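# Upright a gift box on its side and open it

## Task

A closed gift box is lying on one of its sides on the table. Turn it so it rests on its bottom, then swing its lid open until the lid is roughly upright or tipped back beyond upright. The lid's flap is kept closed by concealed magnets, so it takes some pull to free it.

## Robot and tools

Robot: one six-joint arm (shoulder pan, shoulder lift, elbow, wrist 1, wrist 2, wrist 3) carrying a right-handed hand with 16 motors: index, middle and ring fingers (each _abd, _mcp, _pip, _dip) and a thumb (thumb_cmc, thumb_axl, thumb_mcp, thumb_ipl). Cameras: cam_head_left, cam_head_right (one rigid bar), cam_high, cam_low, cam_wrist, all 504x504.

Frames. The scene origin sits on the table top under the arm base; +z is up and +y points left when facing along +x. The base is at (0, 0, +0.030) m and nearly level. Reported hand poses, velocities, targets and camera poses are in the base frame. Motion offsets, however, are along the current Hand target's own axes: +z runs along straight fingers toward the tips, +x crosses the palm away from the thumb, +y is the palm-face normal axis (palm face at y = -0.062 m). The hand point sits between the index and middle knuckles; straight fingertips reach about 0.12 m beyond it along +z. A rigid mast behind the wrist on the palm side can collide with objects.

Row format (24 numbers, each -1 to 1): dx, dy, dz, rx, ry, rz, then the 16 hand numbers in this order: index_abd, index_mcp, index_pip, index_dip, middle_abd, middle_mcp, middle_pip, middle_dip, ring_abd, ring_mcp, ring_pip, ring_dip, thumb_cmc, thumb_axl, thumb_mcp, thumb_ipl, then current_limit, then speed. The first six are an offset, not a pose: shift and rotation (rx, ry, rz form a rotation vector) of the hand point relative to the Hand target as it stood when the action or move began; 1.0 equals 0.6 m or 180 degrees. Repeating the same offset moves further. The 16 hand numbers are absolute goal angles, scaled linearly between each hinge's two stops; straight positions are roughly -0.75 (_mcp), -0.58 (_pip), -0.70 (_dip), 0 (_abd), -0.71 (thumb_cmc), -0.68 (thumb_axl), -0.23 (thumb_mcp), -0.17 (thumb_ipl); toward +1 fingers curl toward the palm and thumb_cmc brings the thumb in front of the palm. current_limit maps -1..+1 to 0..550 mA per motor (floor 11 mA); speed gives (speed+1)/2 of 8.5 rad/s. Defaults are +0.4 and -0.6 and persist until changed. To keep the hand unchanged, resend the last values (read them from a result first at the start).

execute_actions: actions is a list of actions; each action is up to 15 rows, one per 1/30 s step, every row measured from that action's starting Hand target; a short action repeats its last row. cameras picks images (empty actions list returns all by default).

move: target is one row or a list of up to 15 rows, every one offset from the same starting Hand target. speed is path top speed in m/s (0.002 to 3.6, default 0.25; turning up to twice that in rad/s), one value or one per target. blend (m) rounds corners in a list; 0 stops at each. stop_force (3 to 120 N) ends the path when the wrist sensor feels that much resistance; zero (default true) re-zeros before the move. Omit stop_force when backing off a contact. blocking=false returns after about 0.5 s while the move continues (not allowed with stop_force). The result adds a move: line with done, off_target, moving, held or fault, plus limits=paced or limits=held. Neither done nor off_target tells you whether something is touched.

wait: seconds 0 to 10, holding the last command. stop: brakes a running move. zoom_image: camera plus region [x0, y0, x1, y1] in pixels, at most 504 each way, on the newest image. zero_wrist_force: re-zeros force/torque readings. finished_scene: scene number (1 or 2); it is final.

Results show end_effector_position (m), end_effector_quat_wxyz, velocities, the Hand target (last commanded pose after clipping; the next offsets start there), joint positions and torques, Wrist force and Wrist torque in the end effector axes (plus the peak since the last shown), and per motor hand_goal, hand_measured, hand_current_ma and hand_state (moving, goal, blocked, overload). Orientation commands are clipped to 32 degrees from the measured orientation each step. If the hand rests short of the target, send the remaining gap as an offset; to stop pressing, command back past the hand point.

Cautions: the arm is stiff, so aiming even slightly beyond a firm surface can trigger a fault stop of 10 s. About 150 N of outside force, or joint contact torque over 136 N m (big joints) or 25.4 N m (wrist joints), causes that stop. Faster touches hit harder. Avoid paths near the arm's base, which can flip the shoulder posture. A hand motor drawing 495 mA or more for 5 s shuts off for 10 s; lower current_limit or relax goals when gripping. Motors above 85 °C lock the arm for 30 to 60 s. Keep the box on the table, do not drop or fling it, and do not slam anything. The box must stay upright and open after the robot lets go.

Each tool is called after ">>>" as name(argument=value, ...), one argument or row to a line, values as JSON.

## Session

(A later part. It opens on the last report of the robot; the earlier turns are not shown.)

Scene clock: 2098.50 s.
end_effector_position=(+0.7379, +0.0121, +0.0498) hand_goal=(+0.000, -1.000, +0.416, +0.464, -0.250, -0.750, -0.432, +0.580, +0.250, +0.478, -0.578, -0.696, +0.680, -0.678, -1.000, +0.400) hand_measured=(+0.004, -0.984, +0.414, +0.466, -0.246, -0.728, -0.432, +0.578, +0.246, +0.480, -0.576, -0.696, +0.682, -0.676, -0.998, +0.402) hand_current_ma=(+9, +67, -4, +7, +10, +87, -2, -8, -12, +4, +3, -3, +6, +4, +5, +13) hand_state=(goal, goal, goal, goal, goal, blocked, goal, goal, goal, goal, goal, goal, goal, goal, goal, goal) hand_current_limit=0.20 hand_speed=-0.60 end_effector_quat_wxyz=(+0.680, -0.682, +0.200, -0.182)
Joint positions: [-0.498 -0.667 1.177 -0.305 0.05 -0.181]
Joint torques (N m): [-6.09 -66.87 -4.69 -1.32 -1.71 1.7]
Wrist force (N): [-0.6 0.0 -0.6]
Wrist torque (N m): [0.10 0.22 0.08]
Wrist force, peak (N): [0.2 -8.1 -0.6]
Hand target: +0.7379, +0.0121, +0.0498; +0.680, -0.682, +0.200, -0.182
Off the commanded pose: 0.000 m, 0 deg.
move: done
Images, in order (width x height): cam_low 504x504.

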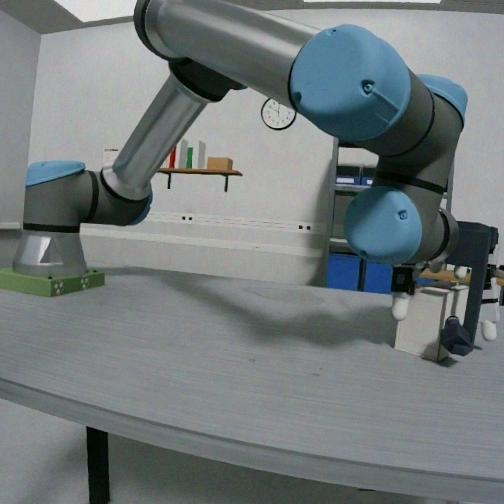

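>>> move(
  target=[
    [0,-0.12,0,0,0,0,0,-1,0.416,0.464,-0.25,-0.75,-0.431,0.58,0.25,0.0,-0.577,-0.696,0.68,-0.678,-1,0.4,0.2,-0.5],
  ],
  speed=0.1,
  cameras=["cam_low", "cam_high", "cam_head_right"],
)

>>> zoom_image(
  camera="cam_low",
  region=[340, 230, 484, 384],
)

Scene clock: 2110.43 s.
end_effector_position=(+0.7397, +0.0118, +0.1218) hand_goal=(+0.000, -1.000, +0.416, +0.464, -0.250, -0.750, -0.432, +0.580, +0.250, +0.000, -0.578, -0.696, +0.680, -0.678, -1.000, +0.400) hand_measured=(+0.004, -0.984, +0.414, +0.466, -0.246, -0.728, -0.432, +0.578, +0.246, +0.016, -0.576, -0.696, +0.682, -0.676, -0.998, +0.402) hand_current_ma=(+8, +66, -4, +7, +10, +85, -1, -8, -12, +63, +3, -3, +6, +4, +5, +13) hand_state=(goal, goal, goal, goal, goal, blocked, goal, goal, goal, goal, goal, goal, goal, goal, goal, goal) hand_current_limit=0.20 hand_speed=-0.50 end_effector_quat_wxyz=(+0.680, -0.682, +0.200, -0.182)
Joint positions: [-0.497 -0.75 1.131 -0.206 0.051 -0.151]
Joint torques (N m): [4.9 -47.92 -29.06 1.98 1.51 -1.81]
Wrist force (N): [-0.8 0.0 -0.5]
Wrist torque (N m): [0.09 0.23 0.10]
Wrist force, peak (N): [-0.8 0.9 -0.7]
Hand target: +0.7397, +0.0118, +0.1218; +0.680, -0.682, +0.200, -0.182
Off the commanded pose: 0.000 m, 0 deg.
move: done
Images, in order (width x height): cam_head_right 504x504, cam_high 504x504, cam_low 504x504.

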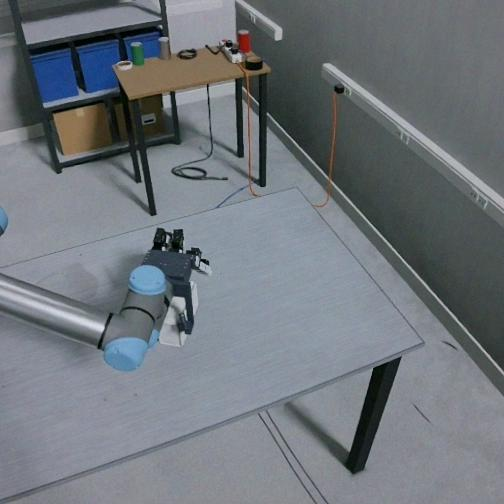

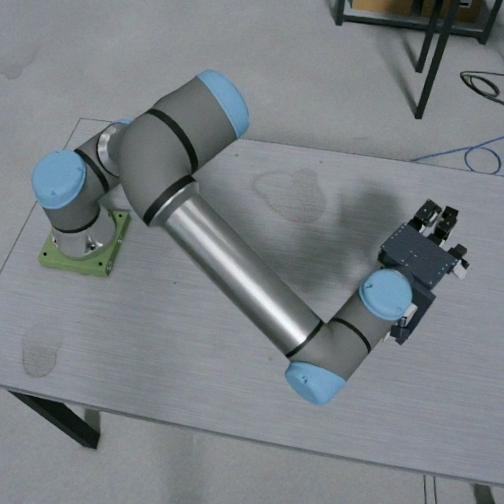

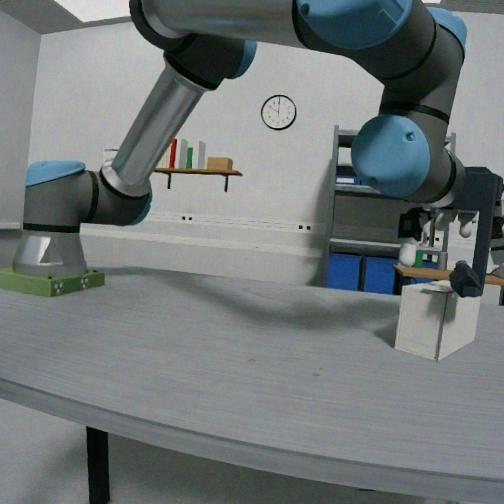

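Scaled by 3.273.

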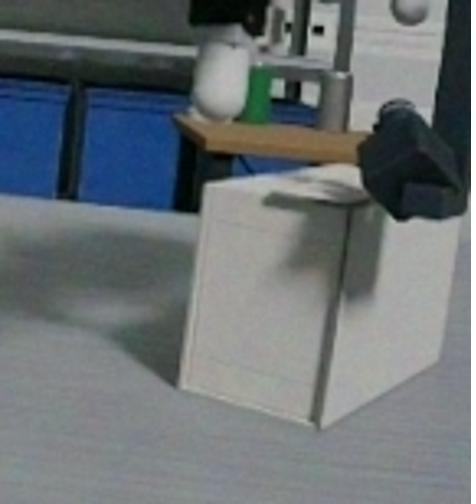

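>>> move(
  target=[
    [0.058,0,0,0,0,0,0,-1,0.416,0.464,-0.45,-0.75,-0.431,0.58,0.25,0.479,-0.577,-0.696,0.68,-0.678,-1,0.4,0.2,-0.5],
    [0.058,0.12,0,0,0,0,0,-1,0.416,0.464,-0.45,-0.75,-0.431,0.58,0.25,0.479,-0.577,-0.696,0.68,-0.678,-1,0.4,0.2,-0.5],
  ],
  speed=0.07,
  cameras=["cam_low"],
)

>>> zoom_image(
  camera="cam_low",
  region=[340, 230, 484, 384],
)

Scene clock: 2152.40 s.
end_effector_position=(+0.7676, -0.0060, +0.0491) hand_goal=(+0.000, -1.000, +0.416, +0.464, -0.450, -0.750, -0.432, +0.580, +0.250, +0.478, -0.578, -0.696, +0.680, -0.678, -1.000, +0.400) hand_measured=(-0.012, -0.984, +0.424, +0.466, -0.278, -0.728, -0.432, +0.578, +0.246, +0.476, -0.576, -0.696, +0.682, -0.676, -0.998, +0.402) hand_current_ma=(-36, +59, +26, +6, +330, +85, -1, -8, -12, -4, +3, -3, +5, +4, +5, +13) hand_state=(goal, goal, goal, goal, blocked, blocked, goal, goal, goal, goal, goal, goal, goal, goal, goal, goal) hand_current_limit=0.20 hand_speed=-0.50 end_effector_quat_wxyz=(+0.680, -0.682, +0.200, -0.182) end_effector_velocity=(+0.000, +0.001, -0.001) end_effector_angular_velocity=(+0.000, +0.000, +0.001)
Joint positions: [-0.5 -0.584 1.015 -0.223 0.048 -0.184]
Joint velocities: [0.001 0.003 -0.003 0.005 0 -0.005]
Joint torques (N m): [-5.43 -52.81 -28.07 1.82 -1.19 -1.71]
Wrist force (N): [-0.7 -0.1 -0.7]
Wrist torque (N m): [0.14 0.24 0.12]
Wrist force, peak (N): [-0.6 -1.1 -0.5]
Hand target: +0.7676, -0.0060, +0.0490; +0.680, -0.682, +0.200, -0.182
Off the commanded pose: 0.000 m, 0 deg.
move: done
Images, in order (width x height): cam_low 504x504.

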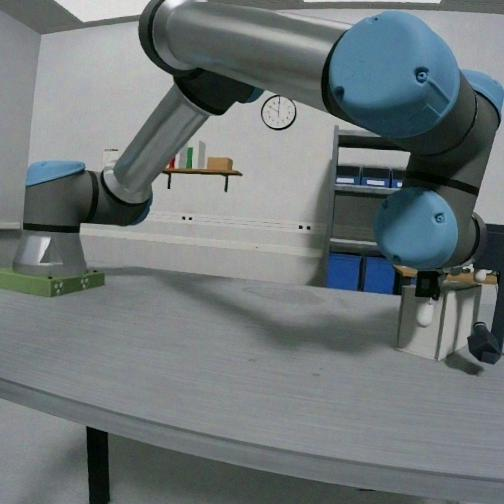

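Scaled by 3.273.

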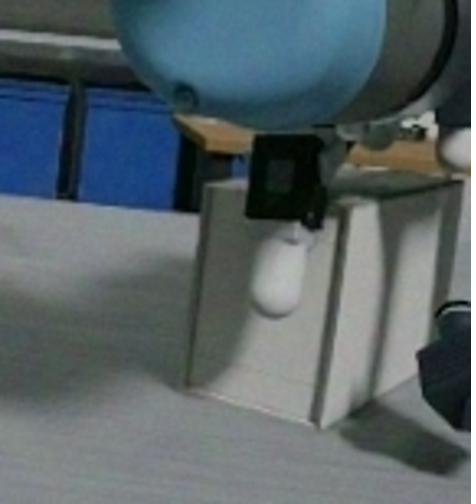

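>>> move(
  target=[
    [-0.012,0,0,0,0,0,-0.3,-1,0.416,0.464,-0.45,-0.75,-0.431,0.58,0.25,0.479,-0.577,-0.696,0.68,-0.678,-1,0.4,0.2,-0.6],
    [-0.012,0,0,0,0,0,-0.3,-1,0.416,0.464,-0.45,-0.25,-0.39,0.6,0.25,0.479,-0.577,-0.696,0.68,-0.678,-1,0.8,-0.2,-0.85],
    [-0.012,0,0,0,0,0,-0.3,-1,0.416,0.464,-0.45,-0.25,-0.39,0.6,-0.25,0.479,-0.577,-0.696,0.68,-0.678,-1,0.8,-0.3,-0.85],
  ],
  speed=0.07,
  cameras=["cam_low"],
)

>>> zoom_image(
  camera="cam_low",
  region=[340, 230, 484, 384],
)

Scene clock: 2173.53 s.
end_effector_position=(+0.7615, -0.0023, +0.0492) hand_goal=(-0.300, -1.000, +0.416, +0.464, -0.450, -0.250, -0.390, +0.600, -0.250, +0.478, -0.578, -0.696, +0.680, -0.678, -1.000, +0.800) hand_measured=(-0.304, -0.982, +0.420, +0.466, -0.418, -0.558, -0.410, +0.592, -0.244, +0.476, -0.576, -0.696, +0.682, -0.674, -1.000, +0.630) hand_current_ma=(-14, +75, +12, +6, +106, -193, -75, -31, +15, -4, +3, -3, +4, +12, +0, -192) hand_state=(goal, goal, goal, goal, blocked, blocked, blocked, goal, goal, goal, goal, goal, goal, goal, goal, blocked) hand_current_limit=-0.30 hand_speed=-0.85 end_effector_quat_wxyz=(+0.680, -0.682, +0.200, -0.182)
Joint positions: [-0.5 -0.601 1.047 -0.234 0.048 -0.189]
Joint torques (N m): [-6.91 -66.92 -4.46 -1.09 0.01 1.82]
Wrist force (N): [-0.7 0.0 -1.4]
Wrist torque (N m): [0.24 0.27 -0.01]
Wrist force, peak (N): [-0.7 0.0 -1.4]
Hand target: +0.7615, -0.0023, +0.0492; +0.680, -0.682, +0.200, -0.182
Off the commanded pose: 0.000 m, 0 deg.
move: done
Images, in order (width x height): cam_low 504x504.

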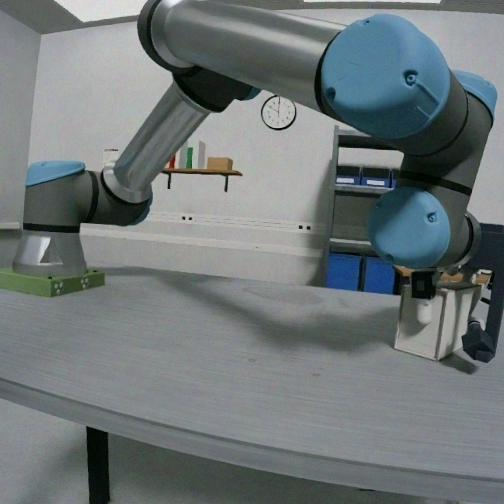

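Scaled by 3.273.

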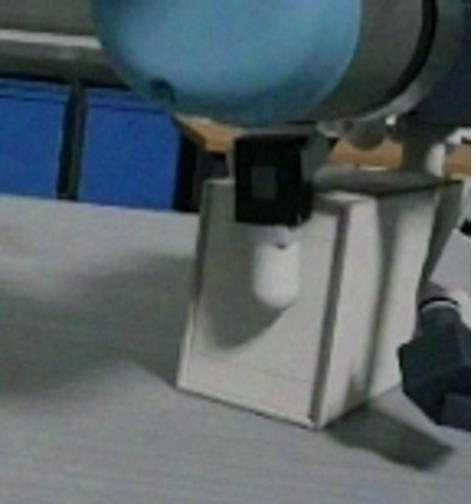

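>>> move(
  target=[
    [0,0,0,0,0,0,-0.3,-0.5,0.42,0.48,-0.45,-0.15,-0.35,0.62,-0.32,0.479,-0.577,-0.696,0.68,-0.678,-1,0.9,0.5,-0.8],
    [0,0,0,0,0,0,-0.3,0,0.42,0.48,-0.45,-0.1,-0.33,0.64,-0.34,0.479,-0.577,-0.696,0.68,-0.678,-1,0.95,0.76,-0.8],
    [0,-0.013,0,0,0,0,-0.3,0,0.42,0.48,-0.45,-0.1,-0.33,0.64,-0.34,0.479,-0.577,-0.696,0.68,-0.678,-1,0.95,0.76,-0.8],
  ],
  speed=0.02,
  cameras=["cam_low"],
)

>>> zoom_image(
  camera="cam_low",
  region=[340, 230, 484, 384],
)

Scene clock: 2187.93 s.
end_effector_position=(+0.7616, -0.0023, +0.0568) hand_goal=(-0.300, +0.000, +0.420, +0.480, -0.450, -0.100, -0.330, +0.640, -0.340, +0.478, -0.578, -0.696, +0.680, -0.678, -1.000, +0.950) hand_measured=(-0.304, -0.726, +0.408, +0.494, -0.418, -0.548, -0.408, +0.592, -0.308, +0.482, -0.576, -0.696, +0.680, -0.672, -1.000, +0.634) hand_current_ma=(-8, -484, -41, +48, +106, -484, -332, -198, +111, +10, +3, -3, -2, +26, -2, -484) hand_state=(goal, blocked, goal, goal, blocked, blocked, blocked, blocked, blocked, goal, goal, goal, goal, goal, goal, blocked) hand_current_limit=0.76 hand_speed=-0.80 end_effector_quat_wxyz=(+0.680, -0.682, +0.200, -0.182)
Joint positions: [-0.5 -0.61 1.044 -0.225 0.048 -0.185]
Joint torques (N m): [4.85 -67.24 -28.74 2.21 1.22 -1.47]
Wrist force (N): [-0.7 1.5 -0.7]
Wrist torque (N m): [0.25 0.24 0.01]
Wrist force, peak (N): [-0.7 -3.5 0.2]
Hand target: +0.7617, -0.0023, +0.0570; +0.680, -0.682, +0.200, -0.182
Off the commanded pose: 0.000 m, 0 deg.
move: done
Images, in order (width x height): cam_low 504x504.

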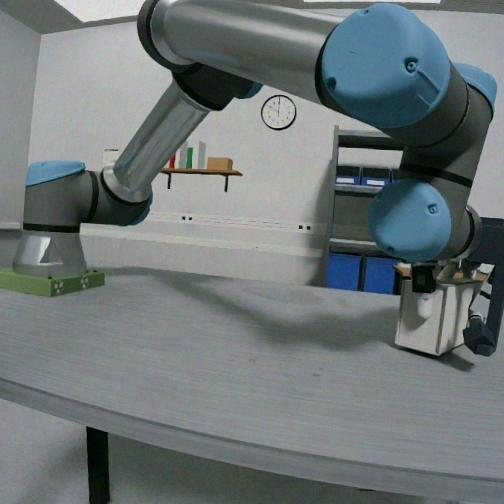

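Scaled by 3.273.

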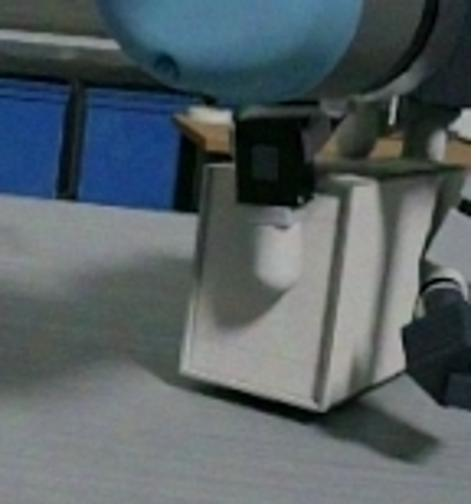

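>>> move(
  target=[
    [0,-0.02,0,0,0,0,-0.3,0.1,0.43,0.5,-0.45,-0.2,-0.35,0.64,-0.34,0.479,-0.577,-0.696,0.68,-0.678,-1,0.85,0.77,-0.9],
    [0,-0.02,0,0,0,0,-0.3,0.2,0.44,0.5,-0.45,-0.3,-0.38,0.62,-0.34,0.479,-0.577,-0.696,0.68,-0.678,-1,0.76,0.77,-0.92],
    [0,-0.02,0,0,0,0,-0.3,0.2,0.44,0.5,-0.45,-0.4,-0.39,0.62,-0.34,0.479,-0.577,-0.696,0.68,-0.678,-1,0.71,0.77,-0.95],
  ],
  speed=0.03,
  cameras=["cam_low"],
)

>>> zoom_image(
  camera="cam_low",
  region=[340, 230, 484, 384],
)

Scene clock: 2202.00 s.
end_effector_position=(+0.7620, -0.0024, +0.0690) hand_goal=(-0.300, +0.200, +0.440, +0.500, -0.450, -0.400, -0.390, +0.620, -0.340, +0.478, -0.578, -0.696, +0.680, -0.678, -1.000, +0.710) hand_measured=(-0.304, -0.530, +0.442, +0.528, -0.418, -0.516, -0.442, +0.574, -0.298, +0.486, -0.574, -0.696, +0.676, -0.672, -1.000, +0.630) hand_current_ma=(-8, -487, +7, +113, +106, -487, -214, -191, +147, +26, +9, +1, -16, +26, -2, -480) hand_state=(goal, blocked, goal, blocked, blocked, blocked, blocked, blocked, blocked, goal, goal, goal, goal, goal, goal, blocked) hand_current_limit=0.77 hand_speed=-0.95 end_effector_quat_wxyz=(+0.680, -0.682, +0.200, -0.182)
Joint positions: [-0.5 -0.623 1.035 -0.202 0.048 -0.187]
Joint torques (N m): [5.14 -51.71 -28.65 2.06 1.3 -1.62]
Wrist force (N): [-0.7 1.5 -0.7]
Wrist torque (N m): [0.24 0.24 0.12]
Wrist force, peak (N): [-1.0 1.8 -0.8]
Hand target: +0.7620, -0.0024, +0.0690; +0.680, -0.682, +0.200, -0.182
Off the commanded pose: 0.000 m, 0 deg.
move: done
Images, in order (width x height): cam_low 504x504.

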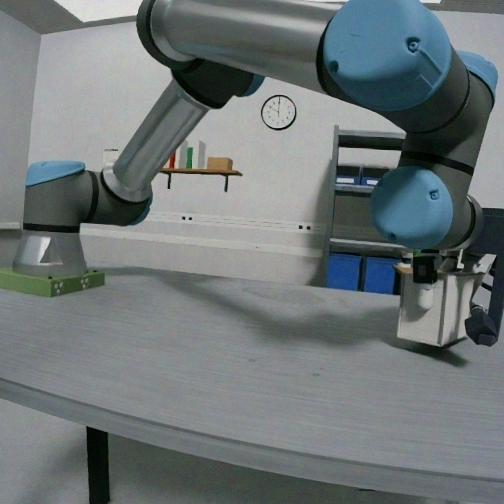

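Scaled by 3.273.

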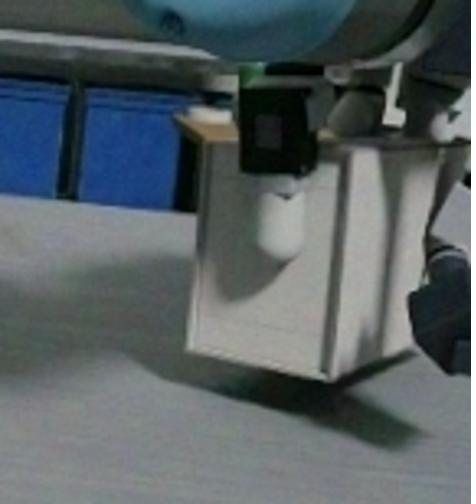

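>>> move(
  target=[
    [0,0,0,0,0,0,-0.3,0.2,0.44,0.5,-0.45,-0.44,-0.42,0.6,-0.34,0.479,-0.577,-0.696,0.68,-0.678,-1,0.7,0.77,-0.95],
    [0,0,0,0,0,0,-0.3,0.2,0.44,0.5,-0.45,-0.46,-0.43,0.59,-0.34,0.479,-0.577,-0.696,0.68,-0.678,-1,0.69,0.77,-0.96],
    [0,0,0,0,0,0,-0.3,0.2,0.44,0.5,-0.45,-0.475,-0.43,0.58,-0.34,0.479,-0.577,-0.696,0.68,-0.678,-1,0.68,0.77,-0.96],
  ],
  cameras=["cam_low"],
)

>>> zoom_image(
  camera="cam_low",
  region=[340, 230, 484, 384],
)

Scene clock: 2226.53 s.
end_effector_position=(+0.7620, -0.0024, +0.0690) hand_goal=(-0.300, +0.200, +0.440, +0.500, -0.450, -0.476, -0.430, +0.580, -0.340, +0.478, -0.578, -0.696, +0.680, -0.678, -1.000, +0.680) hand_measured=(-0.302, -0.446, +0.440, +0.528, -0.418, -0.502, -0.464, +0.546, -0.292, +0.486, -0.574, -0.696, +0.670, -0.672, -1.000, +0.626) hand_current_ma=(-8, -487, +2, +108, +106, -108, -138, -140, +168, +32, +13, +2, -39, +26, -2, -310) hand_state=(goal, blocked, goal, blocked, blocked, blocked, blocked, blocked, blocked, goal, goal, goal, goal, goal, goal, blocked) hand_current_limit=0.77 hand_speed=-0.96 end_effector_quat_wxyz=(+0.680, -0.682, +0.200, -0.182)
Joint positions: [-0.5 -0.623 1.035 -0.202 0.048 -0.187]
Joint torques (N m): [4.43 -51.58 -29 2.03 1.16 -1.84]
Wrist force (N): [-0.7 1.6 -0.8]
Wrist torque (N m): [0.26 0.24 0.11]
Wrist force, peak (N): [-0.9 1.7 -0.9]
Hand target: +0.7620, -0.0024, +0.0690; +0.680, -0.682, +0.200, -0.182
Off the commanded pose: 0.000 m, 0 deg.
move: done
Images, in order (width x height): cam_low 504x504.

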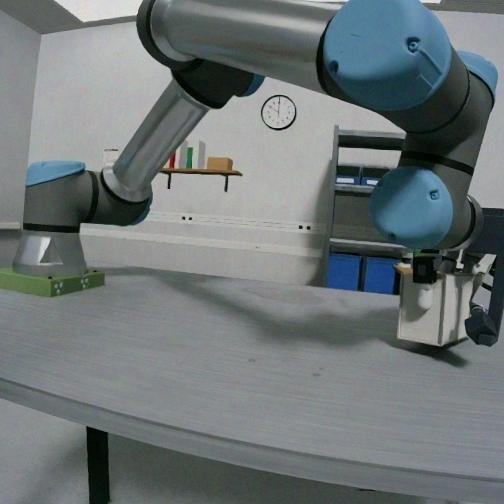

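Scaled by 3.273.

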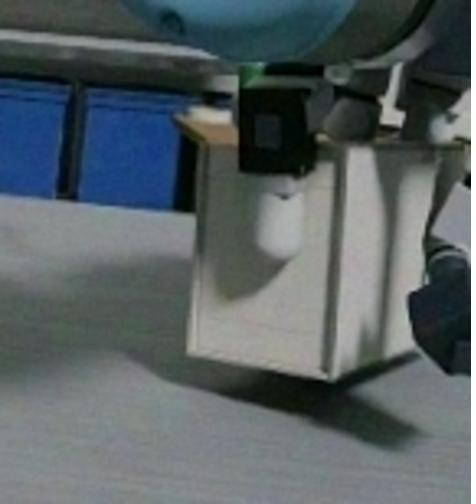

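>>> move(
  target=[
    [0,0,0,0,0,0,-0.3,0.5,0.5,0.55,-0.45,-0.35,-0.38,0.62,-0.36,0.479,-0.577,-0.696,0.68,-0.678,-1,0.66,1.0,-0.8],
    [0,0,0,0,0,0,-0.3,0.5,0.5,0.55,-0.45,-0.35,-0.38,0.62,-0.36,0.479,-0.577,-0.696,0.68,-0.678,-1,0.66,0.76,-0.8],
  ],
  cameras=["cam_low"],
)

>>> zoom_image(
  camera="cam_low",
  region=[340, 230, 484, 384],
)

Scene clock: 2239.93 s.
end_effector_position=(+0.7620, -0.0024, +0.0690) hand_goal=(-0.300, +0.500, +0.500, +0.550, -0.450, -0.350, -0.380, +0.620, -0.360, +0.478, -0.578, -0.696, +0.680, -0.678, -1.000, +0.660) hand_measured=(-0.312, -0.270, +0.476, +0.550, -0.416, -0.482, -0.464, +0.546, -0.286, +0.494, -0.570, -0.692, +0.664, -0.670, -1.000, +0.594) hand_current_ma=(-39, -484, -93, -1, +113, -484, -361, -324, +274, +65, +30, +11, -60, +35, -2, -395) hand_state=(goal, blocked, blocked, goal, blocked, blocked, blocked, blocked, blocked, goal, goal, goal, goal, goal, goal, blocked) hand_current_limit=0.76 hand_speed=-0.80 end_effector_quat_wxyz=(+0.680, -0.682, +0.200, -0.182)
Joint positions: [-0.5 -0.623 1.035 -0.202 0.048 -0.187]
Joint torques (N m): [3.28 -52.13 -28.11 1.99 0.86 -1.76]
Wrist force (N): [-0.7 -0.2 -0.5]
Wrist torque (N m): [0.25 0.24 0.14]
Wrist force, peak (N): [-0.8 1.8 -0.7]
Hand target: +0.7620, -0.0024, +0.0690; +0.680, -0.682, +0.200, -0.182
Off the commanded pose: 0.000 m, 0 deg.
move: done
Images, in order (width x height): cam_low 504x504.

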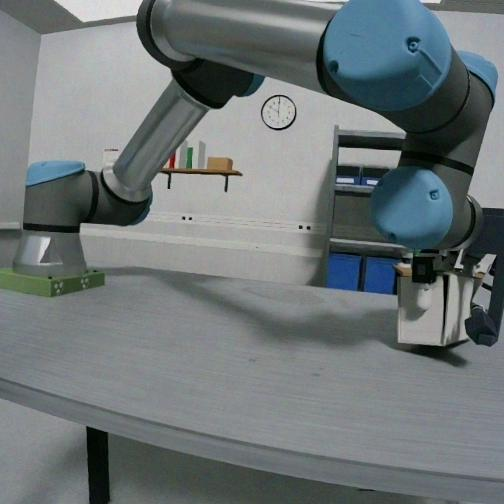

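Scaled by 3.273.

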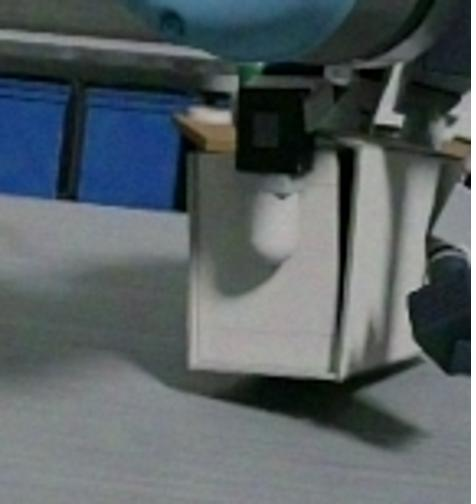

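>>> move(
  target=[
    [0,0,0,0,0,0,-0.3,0.1,0.5,0.55,-0.45,-0.35,-0.38,0.62,0.25,0.479,-0.577,-0.696,0.68,-0.678,-1,0.66,0.6,-0.6],
  ],
  cameras=["cam_low"],
)

>>> zoom_image(
  camera="cam_low",
  region=[380, 230, 500, 350],
)

Scene clock: 2259.43 s.
end_effector_position=(+0.7620, -0.0024, +0.0690) hand_goal=(-0.300, +0.100, +0.500, +0.550, -0.450, -0.350, -0.380, +0.620, +0.250, +0.478, -0.578, -0.696, +0.680, -0.678, -1.000, +0.660) hand_measured=(-0.312, -0.270, +0.476, +0.550, -0.416, -0.482, -0.464, +0.546, +0.244, +0.484, -0.574, -0.694, +0.668, -0.672, -1.000, +0.592) hand_current_ma=(-39, -440, -93, -1, +113, -440, -361, -324, -15, +18, +10, +8, -45, +20, -2, -398) hand_state=(goal, blocked, blocked, goal, blocked, blocked, blocked, blocked, goal, goal, goal, goal, goal, goal, goal, blocked) hand_current_limit=0.60 hand_speed=-0.60 end_effector_quat_wxyz=(+0.680, -0.682, +0.200, -0.182)
Joint positions: [-0.5 -0.623 1.035 -0.202 0.048 -0.187]
Joint torques (N m): [3.9 -52.24 -24.22 1.66 0.86 -1.78]
Wrist force (N): [-1.5 -1.5 0.0]
Wrist torque (N m): [0.27 0.21 0.25]
Wrist force, peak (N): [-1.8 -1.5 -0.1]
Hand target: +0.7620, -0.0024, +0.0690; +0.680, -0.682, +0.200, -0.182
Off the commanded pose: 0.000 m, 0 deg.
move: done
Images, in order (width x height): cam_low 504x504.

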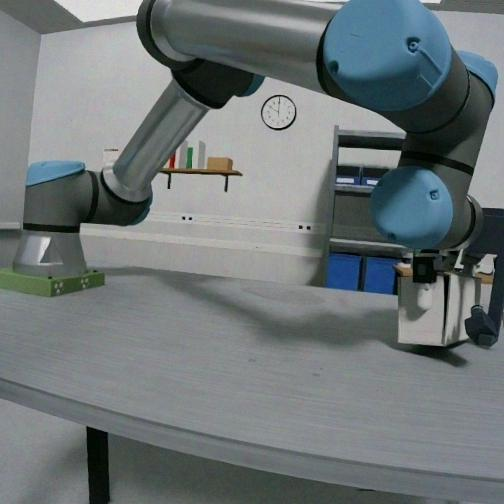

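Scaled by 4.200.

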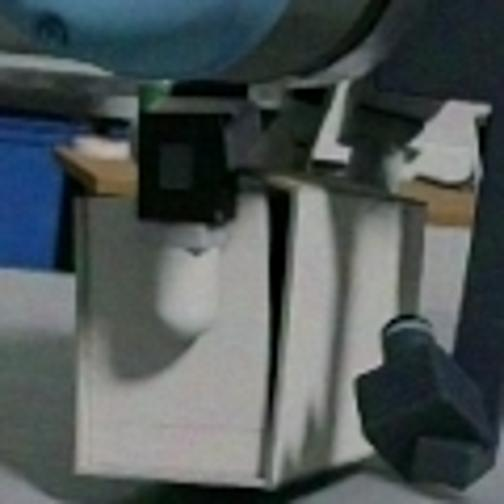

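>>> move(
  target=[
    [0,0.02,0,0,0,0,-0.3,0.1,0.5,0.55,-0.45,-0.35,-0.38,0.62,0.25,0.479,-0.577,-0.696,0.68,-0.678,-1,0.66,0.6,-0.6],
    [0,0.02,0,0,0,0,-0.3,-0.1,0.5,0.55,-0.45,-0.42,-0.42,0.62,0.25,0.3,-0.577,-0.696,0.68,-0.678,-1,0.58,0.4,-0.7],
  ],
  speed=0.03,
  cameras=["cam_low"],
)

>>> zoom_image(
  camera="cam_low",
  region=[380, 230, 500, 350],
)

Scene clock: 2279.73 s.
end_effector_position=(+0.7617, -0.0023, +0.0569) hand_goal=(-0.300, -0.100, +0.500, +0.550, -0.450, -0.420, -0.420, +0.620, +0.250, +0.300, -0.578, -0.696, +0.680, -0.678, -1.000, +0.580) hand_measured=(-0.286, -0.402, +0.548, +0.550, -0.408, -0.484, -0.464, +0.570, +0.244, +0.310, -0.574, -0.694, +0.694, -0.676, -1.000, +0.572) hand_current_ma=(+42, -385, +193, -1, +149, -291, -178, -205, -14, +34, +9, +8, +54, +7, -1, -40) hand_state=(goal, blocked, blocked, goal, blocked, blocked, blocked, blocked, goal, goal, goal, goal, goal, goal, goal, goal) hand_current_limit=0.40 hand_speed=-0.70 end_effector_quat_wxyz=(+0.680, -0.682, +0.200, -0.182)
Joint positions: [-0.5 -0.609 1.042 -0.221 0.048 -0.189]
Joint torques (N m): [-0.89 -57.07 -0.81 -1.38 -1.37 1.08]
Wrist force (N): [0.3 -19.1 -3.8]
Wrist torque (N m): [-0.21 0.16 0.26]
Wrist force, peak (N): [2.6 -30.7 -11.5]
Hand target: +0.7617, -0.0023, +0.0570; +0.680, -0.682, +0.200, -0.182
Off the commanded pose: 0.000 m, 0 deg.
move: done
Images, in order (width x height): cam_low 504x504.

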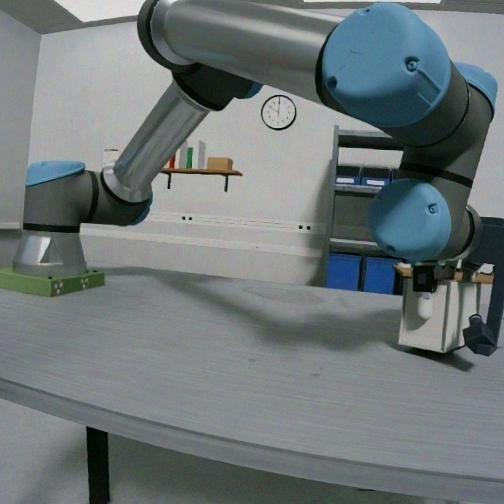

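Scaled by 4.200.

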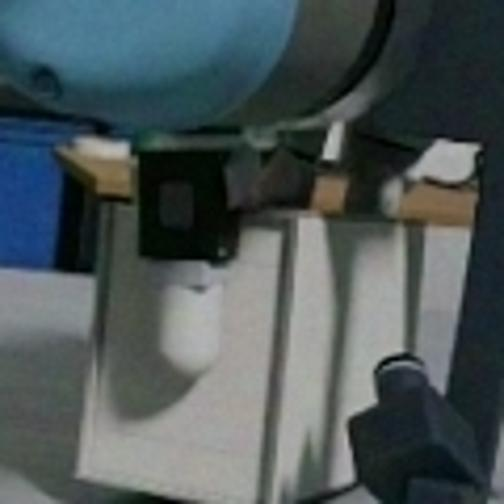

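>>> move(
  target=[
    [0,-0.008,0,0,0,0,-0.3,0.1,0.5,0.55,-0.45,-0.3,-0.38,0.62,0.25,0.3,-0.577,-0.696,0.68,-0.678,-1,0.64,0.6,-0.6],
  ],
  speed=0.03,
  cameras=["cam_low"],
)

>>> zoom_image(
  camera="cam_low",
  region=[380, 230, 500, 350],
)

Scene clock: 2289.70 s.
end_effector_position=(+0.7618, -0.0024, +0.0617) hand_goal=(-0.300, +0.100, +0.500, +0.550, -0.450, -0.300, -0.380, +0.620, +0.250, +0.300, -0.578, -0.696, +0.680, -0.678, -1.000, +0.640) hand_measured=(-0.302, -0.352, +0.490, +0.550, -0.406, -0.480, -0.464, +0.568, +0.244, +0.310, -0.574, -0.694, +0.678, -0.676, -1.000, +0.576) hand_current_ma=(-4, -437, -37, -1, +153, -440, -364, -215, -14, +34, +9, +8, -5, +10, -1, -371) hand_state=(goal, blocked, goal, goal, blocked, blocked, blocked, blocked, goal, goal, goal, goal, goal, goal, goal, blocked) hand_current_limit=0.60 hand_speed=-0.60 end_effector_quat_wxyz=(+0.680, -0.682, +0.200, -0.182)
Joint positions: [-0.5 -0.615 1.041 -0.216 0.048 -0.186]
Joint torques (N m): [3.51 -67.32 -28.31 1.55 0.77 0.17]
Wrist force (N): [-1.3 -0.3 -0.5]
Wrist torque (N m): [0.22 0.26 0.07]
Wrist force, peak (N): [0.3 -18.9 -4.0]
Hand target: +0.7618, -0.0023, +0.0618; +0.680, -0.682, +0.200, -0.182
Off the commanded pose: 0.000 m, 0 deg.
move: done
Images, in order (width x height): cam_low 504x504.

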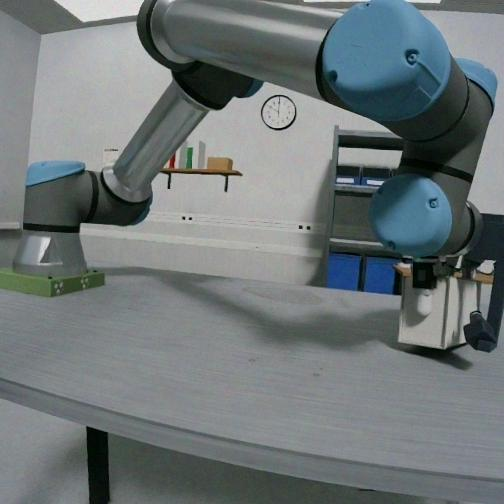

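Scaled by 4.200.

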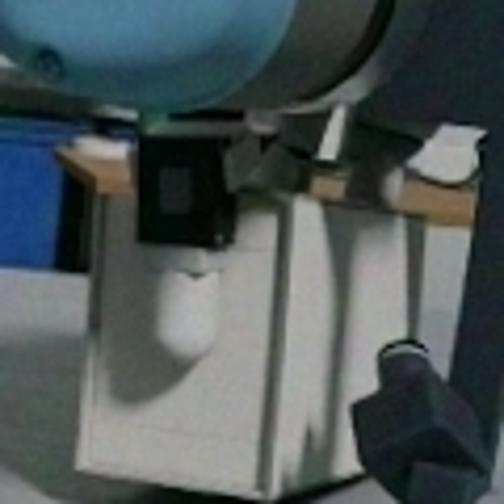

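>>> move(
  target=[
    [0,-0.014,0,0,0,0,-0.3,0.1,0.5,0.55,-0.45,-0.3,-0.38,0.62,0.25,0.479,-0.577,-0.696,0.68,-0.678,-1,0.66,0.6,-0.5],
    [0,-0.014,0,0,0,0,-0.3,0.3,0.5,0.55,-0.45,-0.35,-0.38,0.62,-0.34,0.479,-0.577,-0.696,0.68,-0.678,-1,0.66,0.76,-0.8],
  ],
  speed=0.03,
  cameras=["cam_low"],
)

>>> zoom_image(
  camera="cam_low",
  region=[380, 230, 500, 350],
)

Scene clock: 2303.73 s.
end_effector_position=(+0.7620, -0.0024, +0.0702) hand_goal=(-0.300, +0.300, +0.500, +0.550, -0.450, -0.350, -0.380, +0.620, -0.340, +0.478, -0.578, -0.696, +0.680, -0.678, -1.000, +0.660) hand_measured=(-0.320, -0.204, +0.476, +0.550, -0.406, -0.480, -0.464, +0.568, -0.102, +0.476, -0.576, -0.694, +0.686, -0.674, -1.000, +0.576) hand_current_ma=(-62, -484, -94, -2, +153, -484, -364, -215, +484, -4, +9, +8, +20, +14, -2, -484) hand_state=(goal, blocked, blocked, goal, blocked, blocked, blocked, blocked, blocked, goal, goal, goal, goal, goal, goal, blocked) hand_current_limit=0.76 hand_speed=-0.80 end_effector_quat_wxyz=(+0.680, -0.682, +0.200, -0.182)
Joint positions: [-0.5 -0.624 1.034 -0.201 0.048 -0.186]
Joint torques (N m): [4.54 -49.8 -27.64 2.28 1.2 -1.52]
Wrist force (N): [-0.1 -1.8 -1.4]
Wrist torque (N m): [0.20 0.26 0.06]
Wrist force, peak (N): [-1.6 -1.7 -0.9]
Hand target: +0.7620, -0.0024, +0.0702; +0.680, -0.682, +0.200, -0.182
Off the commanded pose: 0.000 m, 0 deg.
move: done
Images, in order (width x height): cam_low 504x504.

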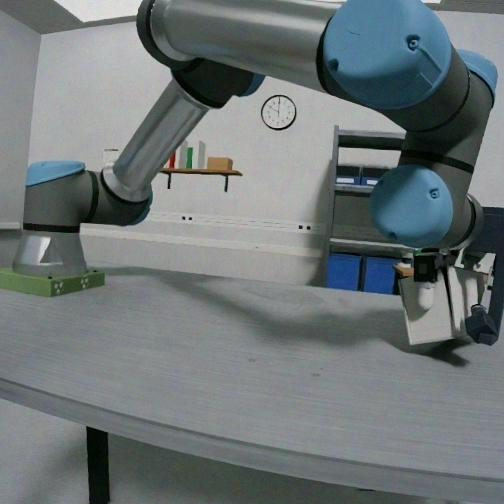

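Scaled by 4.200.

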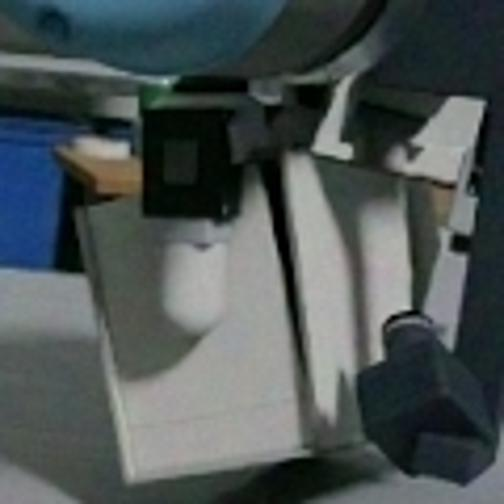

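>>> move(
  target=[
    [0,0,0,0,0,0,-0.3,-0.17,0.48,0.55,-0.45,-0.35,-0.38,0.62,-0.34,0.479,-0.577,-0.696,0.68,-0.678,-1,0.66,0.76,-0.85],
    [0,0,0,0,0,0,-0.3,-0.2,0.48,0.55,-0.45,-0.35,-0.38,0.62,-0.34,0.479,-0.577,-0.696,0.68,-0.678,-1,0.66,0.76,-0.9],
  ],
  cameras=["cam_low"],
)

>>> zoom_image(
  camera="cam_low",
  region=[380, 230, 500, 350],
)

Scene clock: 2322.87 s.
end_effector_position=(+0.7620, -0.0024, +0.0702) hand_goal=(-0.300, -0.200, +0.480, +0.550, -0.450, -0.350, -0.380, +0.620, -0.340, +0.478, -0.578, -0.696, +0.680, -0.678, -1.000, +0.660) hand_measured=(-0.322, -0.212, +0.470, +0.550, -0.406, -0.480, -0.464, +0.568, -0.114, +0.478, -0.576, -0.694, +0.674, -0.672, -1.000, +0.576) hand_current_ma=(-69, -49, -32, -2, +153, -484, -364, -215, +484, -1, +8, +8, -22, +25, -2, -484) hand_state=(blocked, goal, goal, goal, blocked, blocked, blocked, blocked, blocked, goal, goal, goal, goal, goal, goal, blocked) hand_current_limit=0.76 hand_speed=-0.90 end_effector_quat_wxyz=(+0.680, -0.682, +0.200, -0.182)
Joint positions: [-0.5 -0.624 1.034 -0.2 0.048 -0.186]
Joint torques (N m): [4.45 -50.25 -28.36 2.22 -1.74 -1.8]
Wrist force (N): [-0.3 -0.7 -0.8]
Wrist torque (N m): [0.23 0.26 0.07]
Wrist force, peak (N): [-0.1 -2.7 -1.9]
Hand target: +0.7620, -0.0024, +0.0702; +0.680, -0.682, +0.200, -0.182
Off the commanded pose: 0.000 m, 0 deg.
move: done
Images, in order (width x height): cam_low 504x504.

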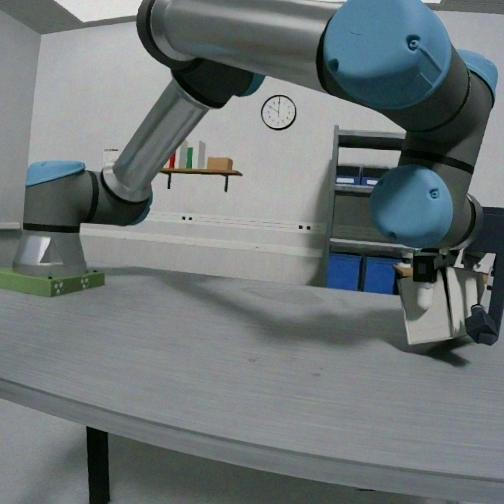

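Scaled by 4.200.

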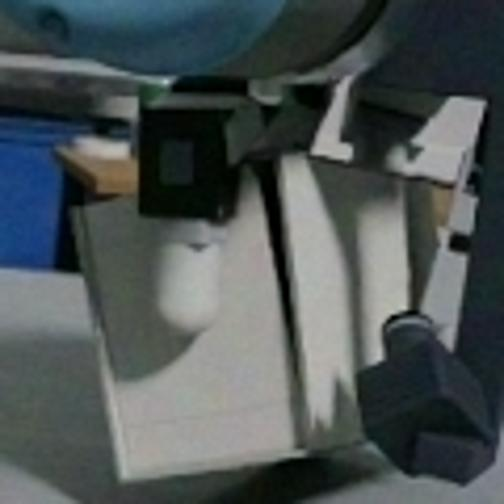

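>>> move(
  target=[
    [0,0,0,0,0,0,-0.3,-0.2,0.48,0.55,-0.45,-0.35,-0.38,0.62,0.25,0.3,-0.577,-0.696,0.68,-0.678,-1,0.66,0.76,-0.7],
  ],
)

>>> move(
  target=[
    [0,0.02,0,0,0,0,-0.3,-0.2,0.48,0.55,-0.45,-0.35,-0.38,0.62,0.25,0.3,-0.577,-0.696,0.68,-0.678,-1,0.66,0.76,-0.7],
  ],
  speed=0.012,
  stop_force=3,
  cameras=["cam_low"],
)

>>> zoom_image(
  camera="cam_low",
  region=[380, 230, 500, 350],
)

Scene clock: 2336.23 s.
end_effector_position=(+0.7620, -0.0024, +0.0702) hand_goal=(-0.300, -0.200, +0.480, +0.550, -0.450, -0.350, -0.380, +0.620, +0.250, +0.300, -0.578, -0.696, +0.680, -0.678, -1.000, +0.660) hand_measured=(-0.322, -0.214, +0.472, +0.550, -0.406, -0.480, -0.464, +0.568, +0.244, +0.310, -0.574, -0.694, +0.678, -0.672, -1.000, +0.576) hand_current_ma=(-71, -50, -27, -2, +153, -484, -364, -215, -14, +35, +11, +9, -8, +25, -2, -484) hand_state=(blocked, goal, goal, goal, blocked, blocked, blocked, blocked, goal, goal, goal, goal, goal, goal, goal, blocked) hand_current_limit=0.76 hand_speed=-0.70 end_effector_quat_wxyz=(+0.680, -0.682, +0.200, -0.182)
Joint positions: [-0.5 -0.624 1.034 -0.2 0.048 -0.187]
Joint torques (N m): [4.13 -50.48 -29.1 1.86 -1.1 -1.86]
Wrist force (N): [-1.3 -0.4 -0.4]
Wrist torque (N m): [0.23 0.22 0.19]
Wrist force, peak (N): [-1.6 -1.2 -0.9]
Hand target: +0.7620, -0.0024, +0.0702; +0.680, -0.682, +0.200, -0.182
Off the commanded pose: 0.000 m, 0 deg.
move: done

Scene clock: 2337.37 s.
end_effector_position=(+0.7620, -0.0024, +0.0699) hand_goal=(-0.300, -0.200, +0.480, +0.550, -0.450, -0.350, -0.380, +0.620, +0.250, +0.300, -0.578, -0.696, +0.680, -0.678, -1.000, +0.660) hand_measured=(-0.322, -0.216, +0.478, +0.550, -0.406, -0.480, -0.464, +0.568, +0.244, +0.310, -0.574, -0.694, +0.678, -0.672, -1.000, +0.576) hand_current_ma=(-71, -58, -7, -2, +153, -484, -364, -215, -14, +35, +11, +9, -3, +25, -2, -484) hand_state=(blocked, goal, goal, goal, blocked, blocked, blocked, blocked, goal, goal, goal, goal, goal, goal, goal, blocked) hand_current_limit=0.76 hand_speed=-0.70 end_effector_quat_wxyz=(+0.680, -0.682, +0.200, -0.182)
Joint positions: [-0.5 -0.624 1.034 -0.2 0.048 -0.187]
Joint torques (N m): [3.07 -65.44 -12 1.42 -1.22 1.43]
Wrist force (N): [-1.5 -2.9 -1.4]
Wrist torque (N m): [0.13 0.21 0.21]
Wrist force, peak (N): [-1.6 -5.6 -2.4]
Hand target: +0.7620, -0.0024, +0.0699; +0.680, -0.682, +0.200, -0.182 (not the last commanded pose)
Off the commanded pose: 0.012 m, 0 deg.
move: contact
Images, in order (width x height): cam_low 504x504.

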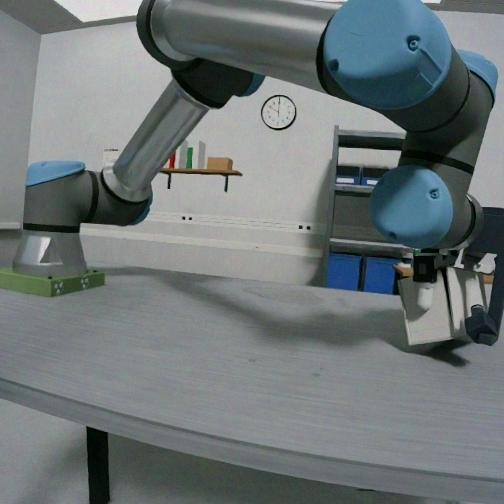

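Scaled by 4.200.

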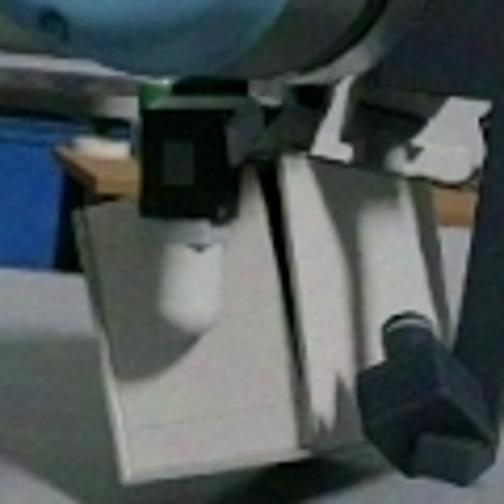

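>>> move(
  target=[
    [0.008,0,0,0,0,0,-0.3,-0.2,0.48,0.55,-0.45,-0.45,-0.4,0.62,0.25,-0.3,-0.577,-0.696,0.68,-0.678,-1,0.5,0.5,-0.7],
    [0.025,0,0,0,0,0,-0.3,-0.25,0.48,0.55,-0.45,-0.45,-0.4,0.62,0.25,-0.3,-0.577,-0.696,0.68,-0.678,-1,0.45,0.4,-0.7],
  ],
  speed=0.03,
  cameras=["cam_low"],
)

>>> zoom_image(
  camera="cam_low",
  region=[380, 230, 500, 350],
)

Scene clock: 2352.13 s.
end_effector_position=(+0.7748, -0.0102, +0.0696) hand_goal=(-0.300, -0.250, +0.480, +0.550, -0.450, -0.450, -0.400, +0.620, +0.250, -0.300, -0.578, -0.696, +0.680, -0.678, -1.000, +0.450) hand_measured=(-0.316, -0.254, +0.476, +0.550, -0.410, -0.486, -0.452, +0.578, +0.246, -0.278, -0.574, -0.694, +0.678, -0.672, -1.000, +0.448) hand_current_ma=(-48, -17, -12, -2, +142, -155, -217, -172, -11, +87, +11, +9, -6, +25, -1, -10) hand_state=(goal, goal, goal, goal, blocked, blocked, blocked, blocked, goal, blocked, goal, goal, goal, goal, goal, goal) hand_current_limit=0.40 hand_speed=-0.70 end_effector_quat_wxyz=(+0.680, -0.682, +0.200, -0.182)
Joint positions: [-0.501 -0.586 0.961 -0.169 0.047 -0.183]
Joint torques (N m): [4.98 -51.66 -27.93 1.68 0.6 -1.72]
Wrist force (N): [-0.8 0.1 -0.4]
Wrist torque (N m): [0.16 0.21 0.16]
Wrist force, peak (N): [-2.7 -10.8 -2.0]
Hand target: +0.7748, -0.0102, +0.0696; +0.680, -0.682, +0.200, -0.182
Off the commanded pose: 0.000 m, 0 deg.
move: done
Images, in order (width x height): cam_low 504x504.

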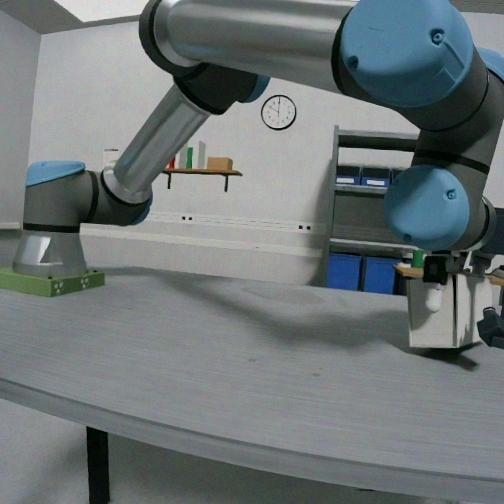

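Scaled by 4.200.

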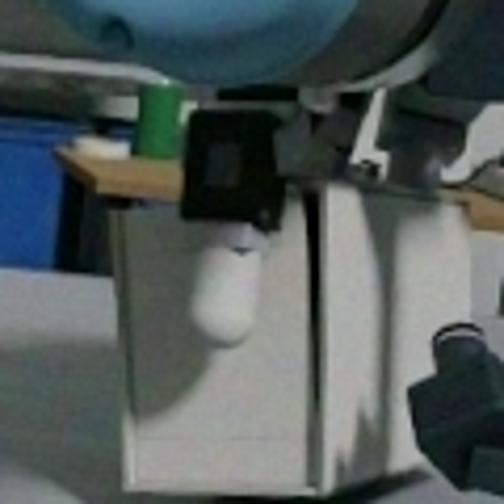

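>>> move(
  target=[
    [0,0,0,0,0,0,-0.3,0.2,0.5,0.55,-0.45,-0.4,-0.4,0.62,0.25,-0.3,-0.577,-0.696,0.68,-0.678,-1,0.4,0.4,-0.7],
    [0.004,-0.02,0,0,0,0,-0.3,0.3,0.5,0.55,-0.45,-0.4,-0.4,0.62,0.25,-0.3,-0.577,-0.696,0.68,-0.678,-1,0.4,0.4,-0.7],
  ],
  speed=0.03,
  cameras=["cam_low"],
)

>>> zoom_image(
  camera="cam_low",
  region=[380, 230, 500, 350],
)

Scene clock: 2380.73 s.
end_effector_position=(+0.7771, -0.0115, +0.0815) hand_goal=(-0.300, +0.300, +0.500, +0.550, -0.450, -0.400, -0.400, +0.620, +0.250, -0.300, -0.578, -0.696, +0.680, -0.678, -1.000, +0.400) hand_measured=(-0.312, -0.036, +0.478, +0.550, -0.410, -0.460, -0.452, +0.580, +0.246, -0.278, -0.574, -0.694, +0.678, -0.682, -1.000, +0.392) hand_current_ma=(-35, -385, -86, -2, +137, -268, -217, -166, -11, +87, +11, +9, -6, -18, -1, -36) hand_state=(goal, blocked, blocked, goal, blocked, blocked, blocked, blocked, goal, blocked, goal, goal, goal, goal, goal, goal) hand_current_limit=0.40 hand_speed=-0.70 end_effector_quat_wxyz=(+0.680, -0.682, +0.200, -0.182) end_effector_velocity=(+0.000, +0.001, +0.000) end_effector_angular_velocity=(+0.000, +0.001, +0.002)
Joint positions: [-0.501 -0.59 0.936 -0.136 0.047 -0.187]
Joint velocities: [0.001 0.001 -0.002 0.006 -0.001 -0.005]
Joint torques (N m): [-4.99 -48.99 -29.59 1.92 0.67 -2.05]
Wrist force (N): [-1.5 -3.7 -1.6]
Wrist torque (N m): [0.06 0.19 0.26]
Wrist force, peak (N): [-1.1 -5.4 -0.3]
Hand target: +0.7771, -0.0115, +0.0815; +0.680, -0.682, +0.200, -0.182
Off the commanded pose: 0.000 m, 0 deg.
move: done
Images, in order (width x height): cam_low 504x504.

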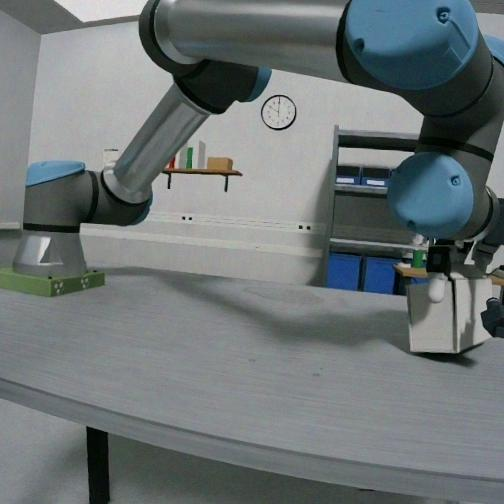

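Scaled by 4.200.

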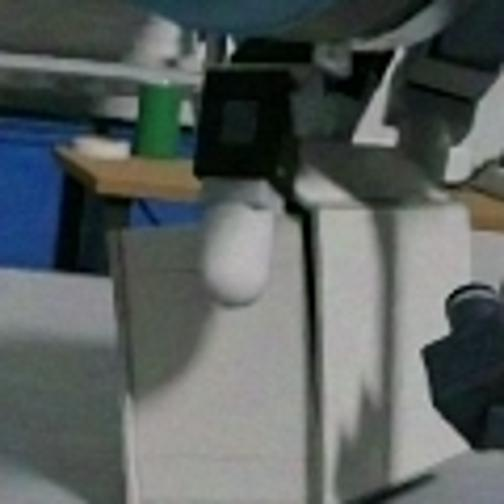

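>>> move(
  target=[
    [0.012,-0.014,0,0,0,0,-0.3,0.4,0.5,0.55,-0.45,-0.4,-0.4,0.62,0.25,-0.75,-0.577,-0.696,0.68,-0.678,-1,0.3,0.4,-0.7],
    [0.035,-0.014,0,0,0,0,-0.3,0.4,0.5,0.55,-0.45,-0.4,-0.4,0.62,0.25,-0.75,-0.577,-0.696,0.68,-0.678,-1,0.3,0.4,-0.7],
  ],
  speed=0.03,
  cameras=["cam_low"],
)

>>> zoom_image(
  camera="cam_low",
  region=[384, 230, 504, 350],
)

Scene clock: 2393.67 s.
end_effector_position=(+0.7953, -0.0224, +0.0894) hand_goal=(-0.300, +0.400, +0.500, +0.550, -0.450, -0.400, -0.400, +0.620, +0.250, -0.750, -0.578, -0.696, +0.680, -0.678, -1.000, +0.300) hand_measured=(-0.302, +0.398, +0.494, +0.550, -0.434, -0.406, -0.416, +0.602, +0.248, -0.726, -0.574, -0.694, +0.678, -0.682, -1.000, +0.292) hand_current_ma=(-6, -9, -23, -2, +50, -19, -61, -64, -8, +100, +11, +9, -7, -15, -1, -34) hand_state=(goal, goal, goal, goal, goal, goal, goal, goal, goal, blocked, goal, goal, goal, goal, goal, goal) hand_current_limit=0.40 hand_speed=-0.70 end_effector_quat_wxyz=(+0.680, -0.681, +0.200, -0.182)
Joint positions: [-0.502 -0.544 0.825 -0.097 0.046 -0.16]
Joint torques (N m): [-5.28 -54.6 -28.32 2.19 -2.05 -1.42]
Wrist force (N): [-0.7 0.8 -0.9]
Wrist torque (N m): [0.15 0.22 0.16]
Wrist force, peak (N): [-1.8 -3.9 -1.9]
Hand target: +0.7953, -0.0224, +0.0894; +0.680, -0.682, +0.200, -0.182
Off the commanded pose: 0.000 m, 0 deg.
move: done
Images, in order (width x height): cam_low 504x504.

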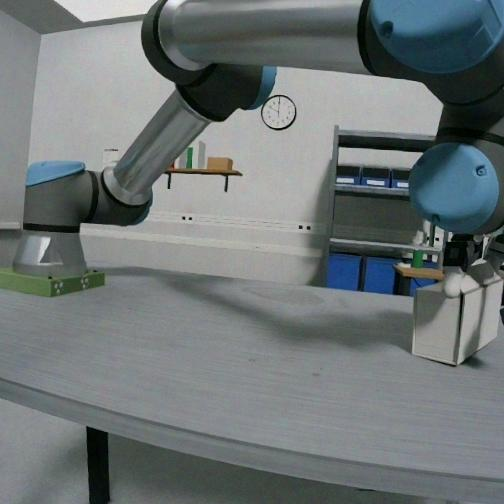

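Scaled by 4.200.

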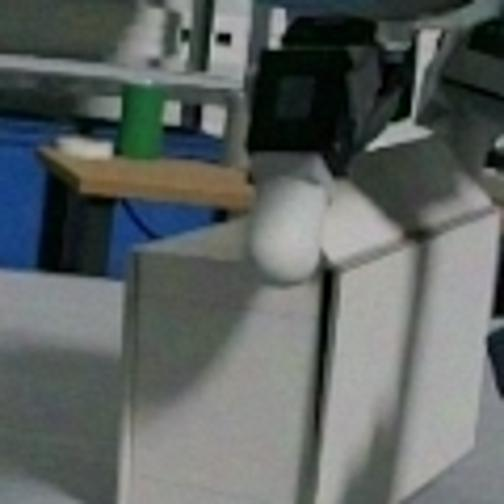

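>>> move(
  target=[
    [-0.005,-0.006,0,0,0,0,0,-0.274,-0.139,0.174,-0.3,-0.6,-0.416,0.6,0.25,-0.75,-0.577,-0.696,0.68,-0.678,-1,0.2,0.4,-0.6],
    [-0.005,-0.002,0,0,0,0,0,-0.274,-0.139,0.174,-0.3,-0.6,-0.416,0.6,0.25,-0.75,-0.577,-0.696,0.68,-0.678,-1,0.2,0.4,-0.6],
    [0.05,0.002,0,0,0,0,0,-0.274,-0.139,0.174,-0.3,-0.6,-0.416,0.6,0.25,-0.75,-0.577,-0.696,0.68,-0.678,-1,0.2,0.4,-0.6],
  ],
  speed=0.05,
  cameras=["cam_low", "cam_high"],
)

>>> zoom_image(
  camera="cam_low",
  region=[384, 230, 504, 350],
)

Scene clock: 2421.07 s.
end_effector_position=(+0.8208, -0.0380, +0.0875) hand_goal=(+0.000, -0.274, -0.140, +0.174, -0.300, -0.600, -0.416, +0.600, +0.250, -0.750, -0.578, -0.696, +0.680, -0.678, -1.000, +0.200) hand_measured=(-0.038, -0.314, -0.122, +0.214, -0.302, -0.580, -0.416, +0.598, +0.248, -0.726, -0.574, -0.694, +0.678, -0.680, -0.998, +0.204) hand_current_ma=(-130, -177, +65, +159, -8, +84, -2, -4, -8, +99, +11, +9, -7, -6, +6, +16) hand_state=(blocked, blocked, goal, blocked, goal, blocked, goal, goal, goal, blocked, goal, goal, goal, goal, goal, goal) hand_current_limit=0.40 hand_speed=-0.60 end_effector_quat_wxyz=(+0.681, -0.681, +0.200, -0.183)
Joint positions: [-0.504 -0.455 0.653 -0.052 0.044 -0.123]
Joint torques (N m): [0.32 -49.02 -26.5 0.58 -0.45 -2.55]
Wrist force (N): [-4.6 -13.5 -1.1]
Wrist torque (N m): [-0.16 0.13 0.38]
Wrist force, peak (N): [-4.6 -13.5 -1.1]
Hand target: +0.8209, -0.0380, +0.0876; +0.680, -0.682, +0.200, -0.182
Off the commanded pose: 0.000 m, 0 deg.
move: done
Images, in order (width x height): cam_high 504x504, cam_low 504x504.

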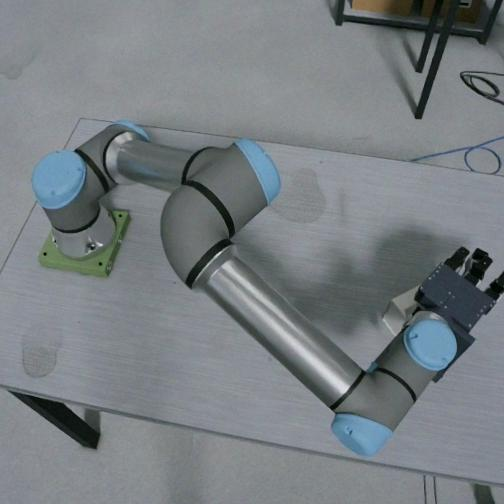

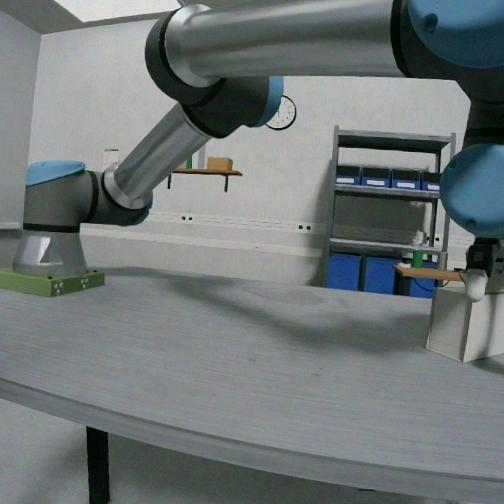

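Scaled by 4.200.

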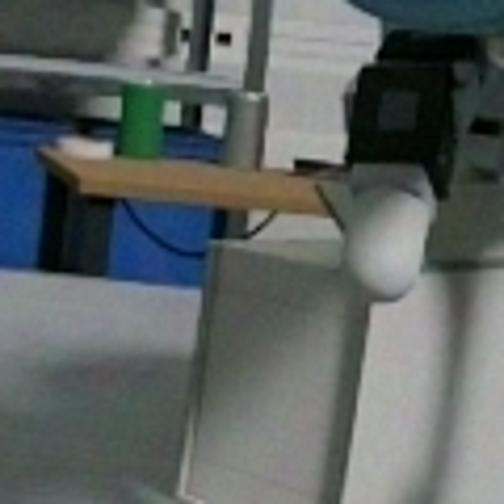

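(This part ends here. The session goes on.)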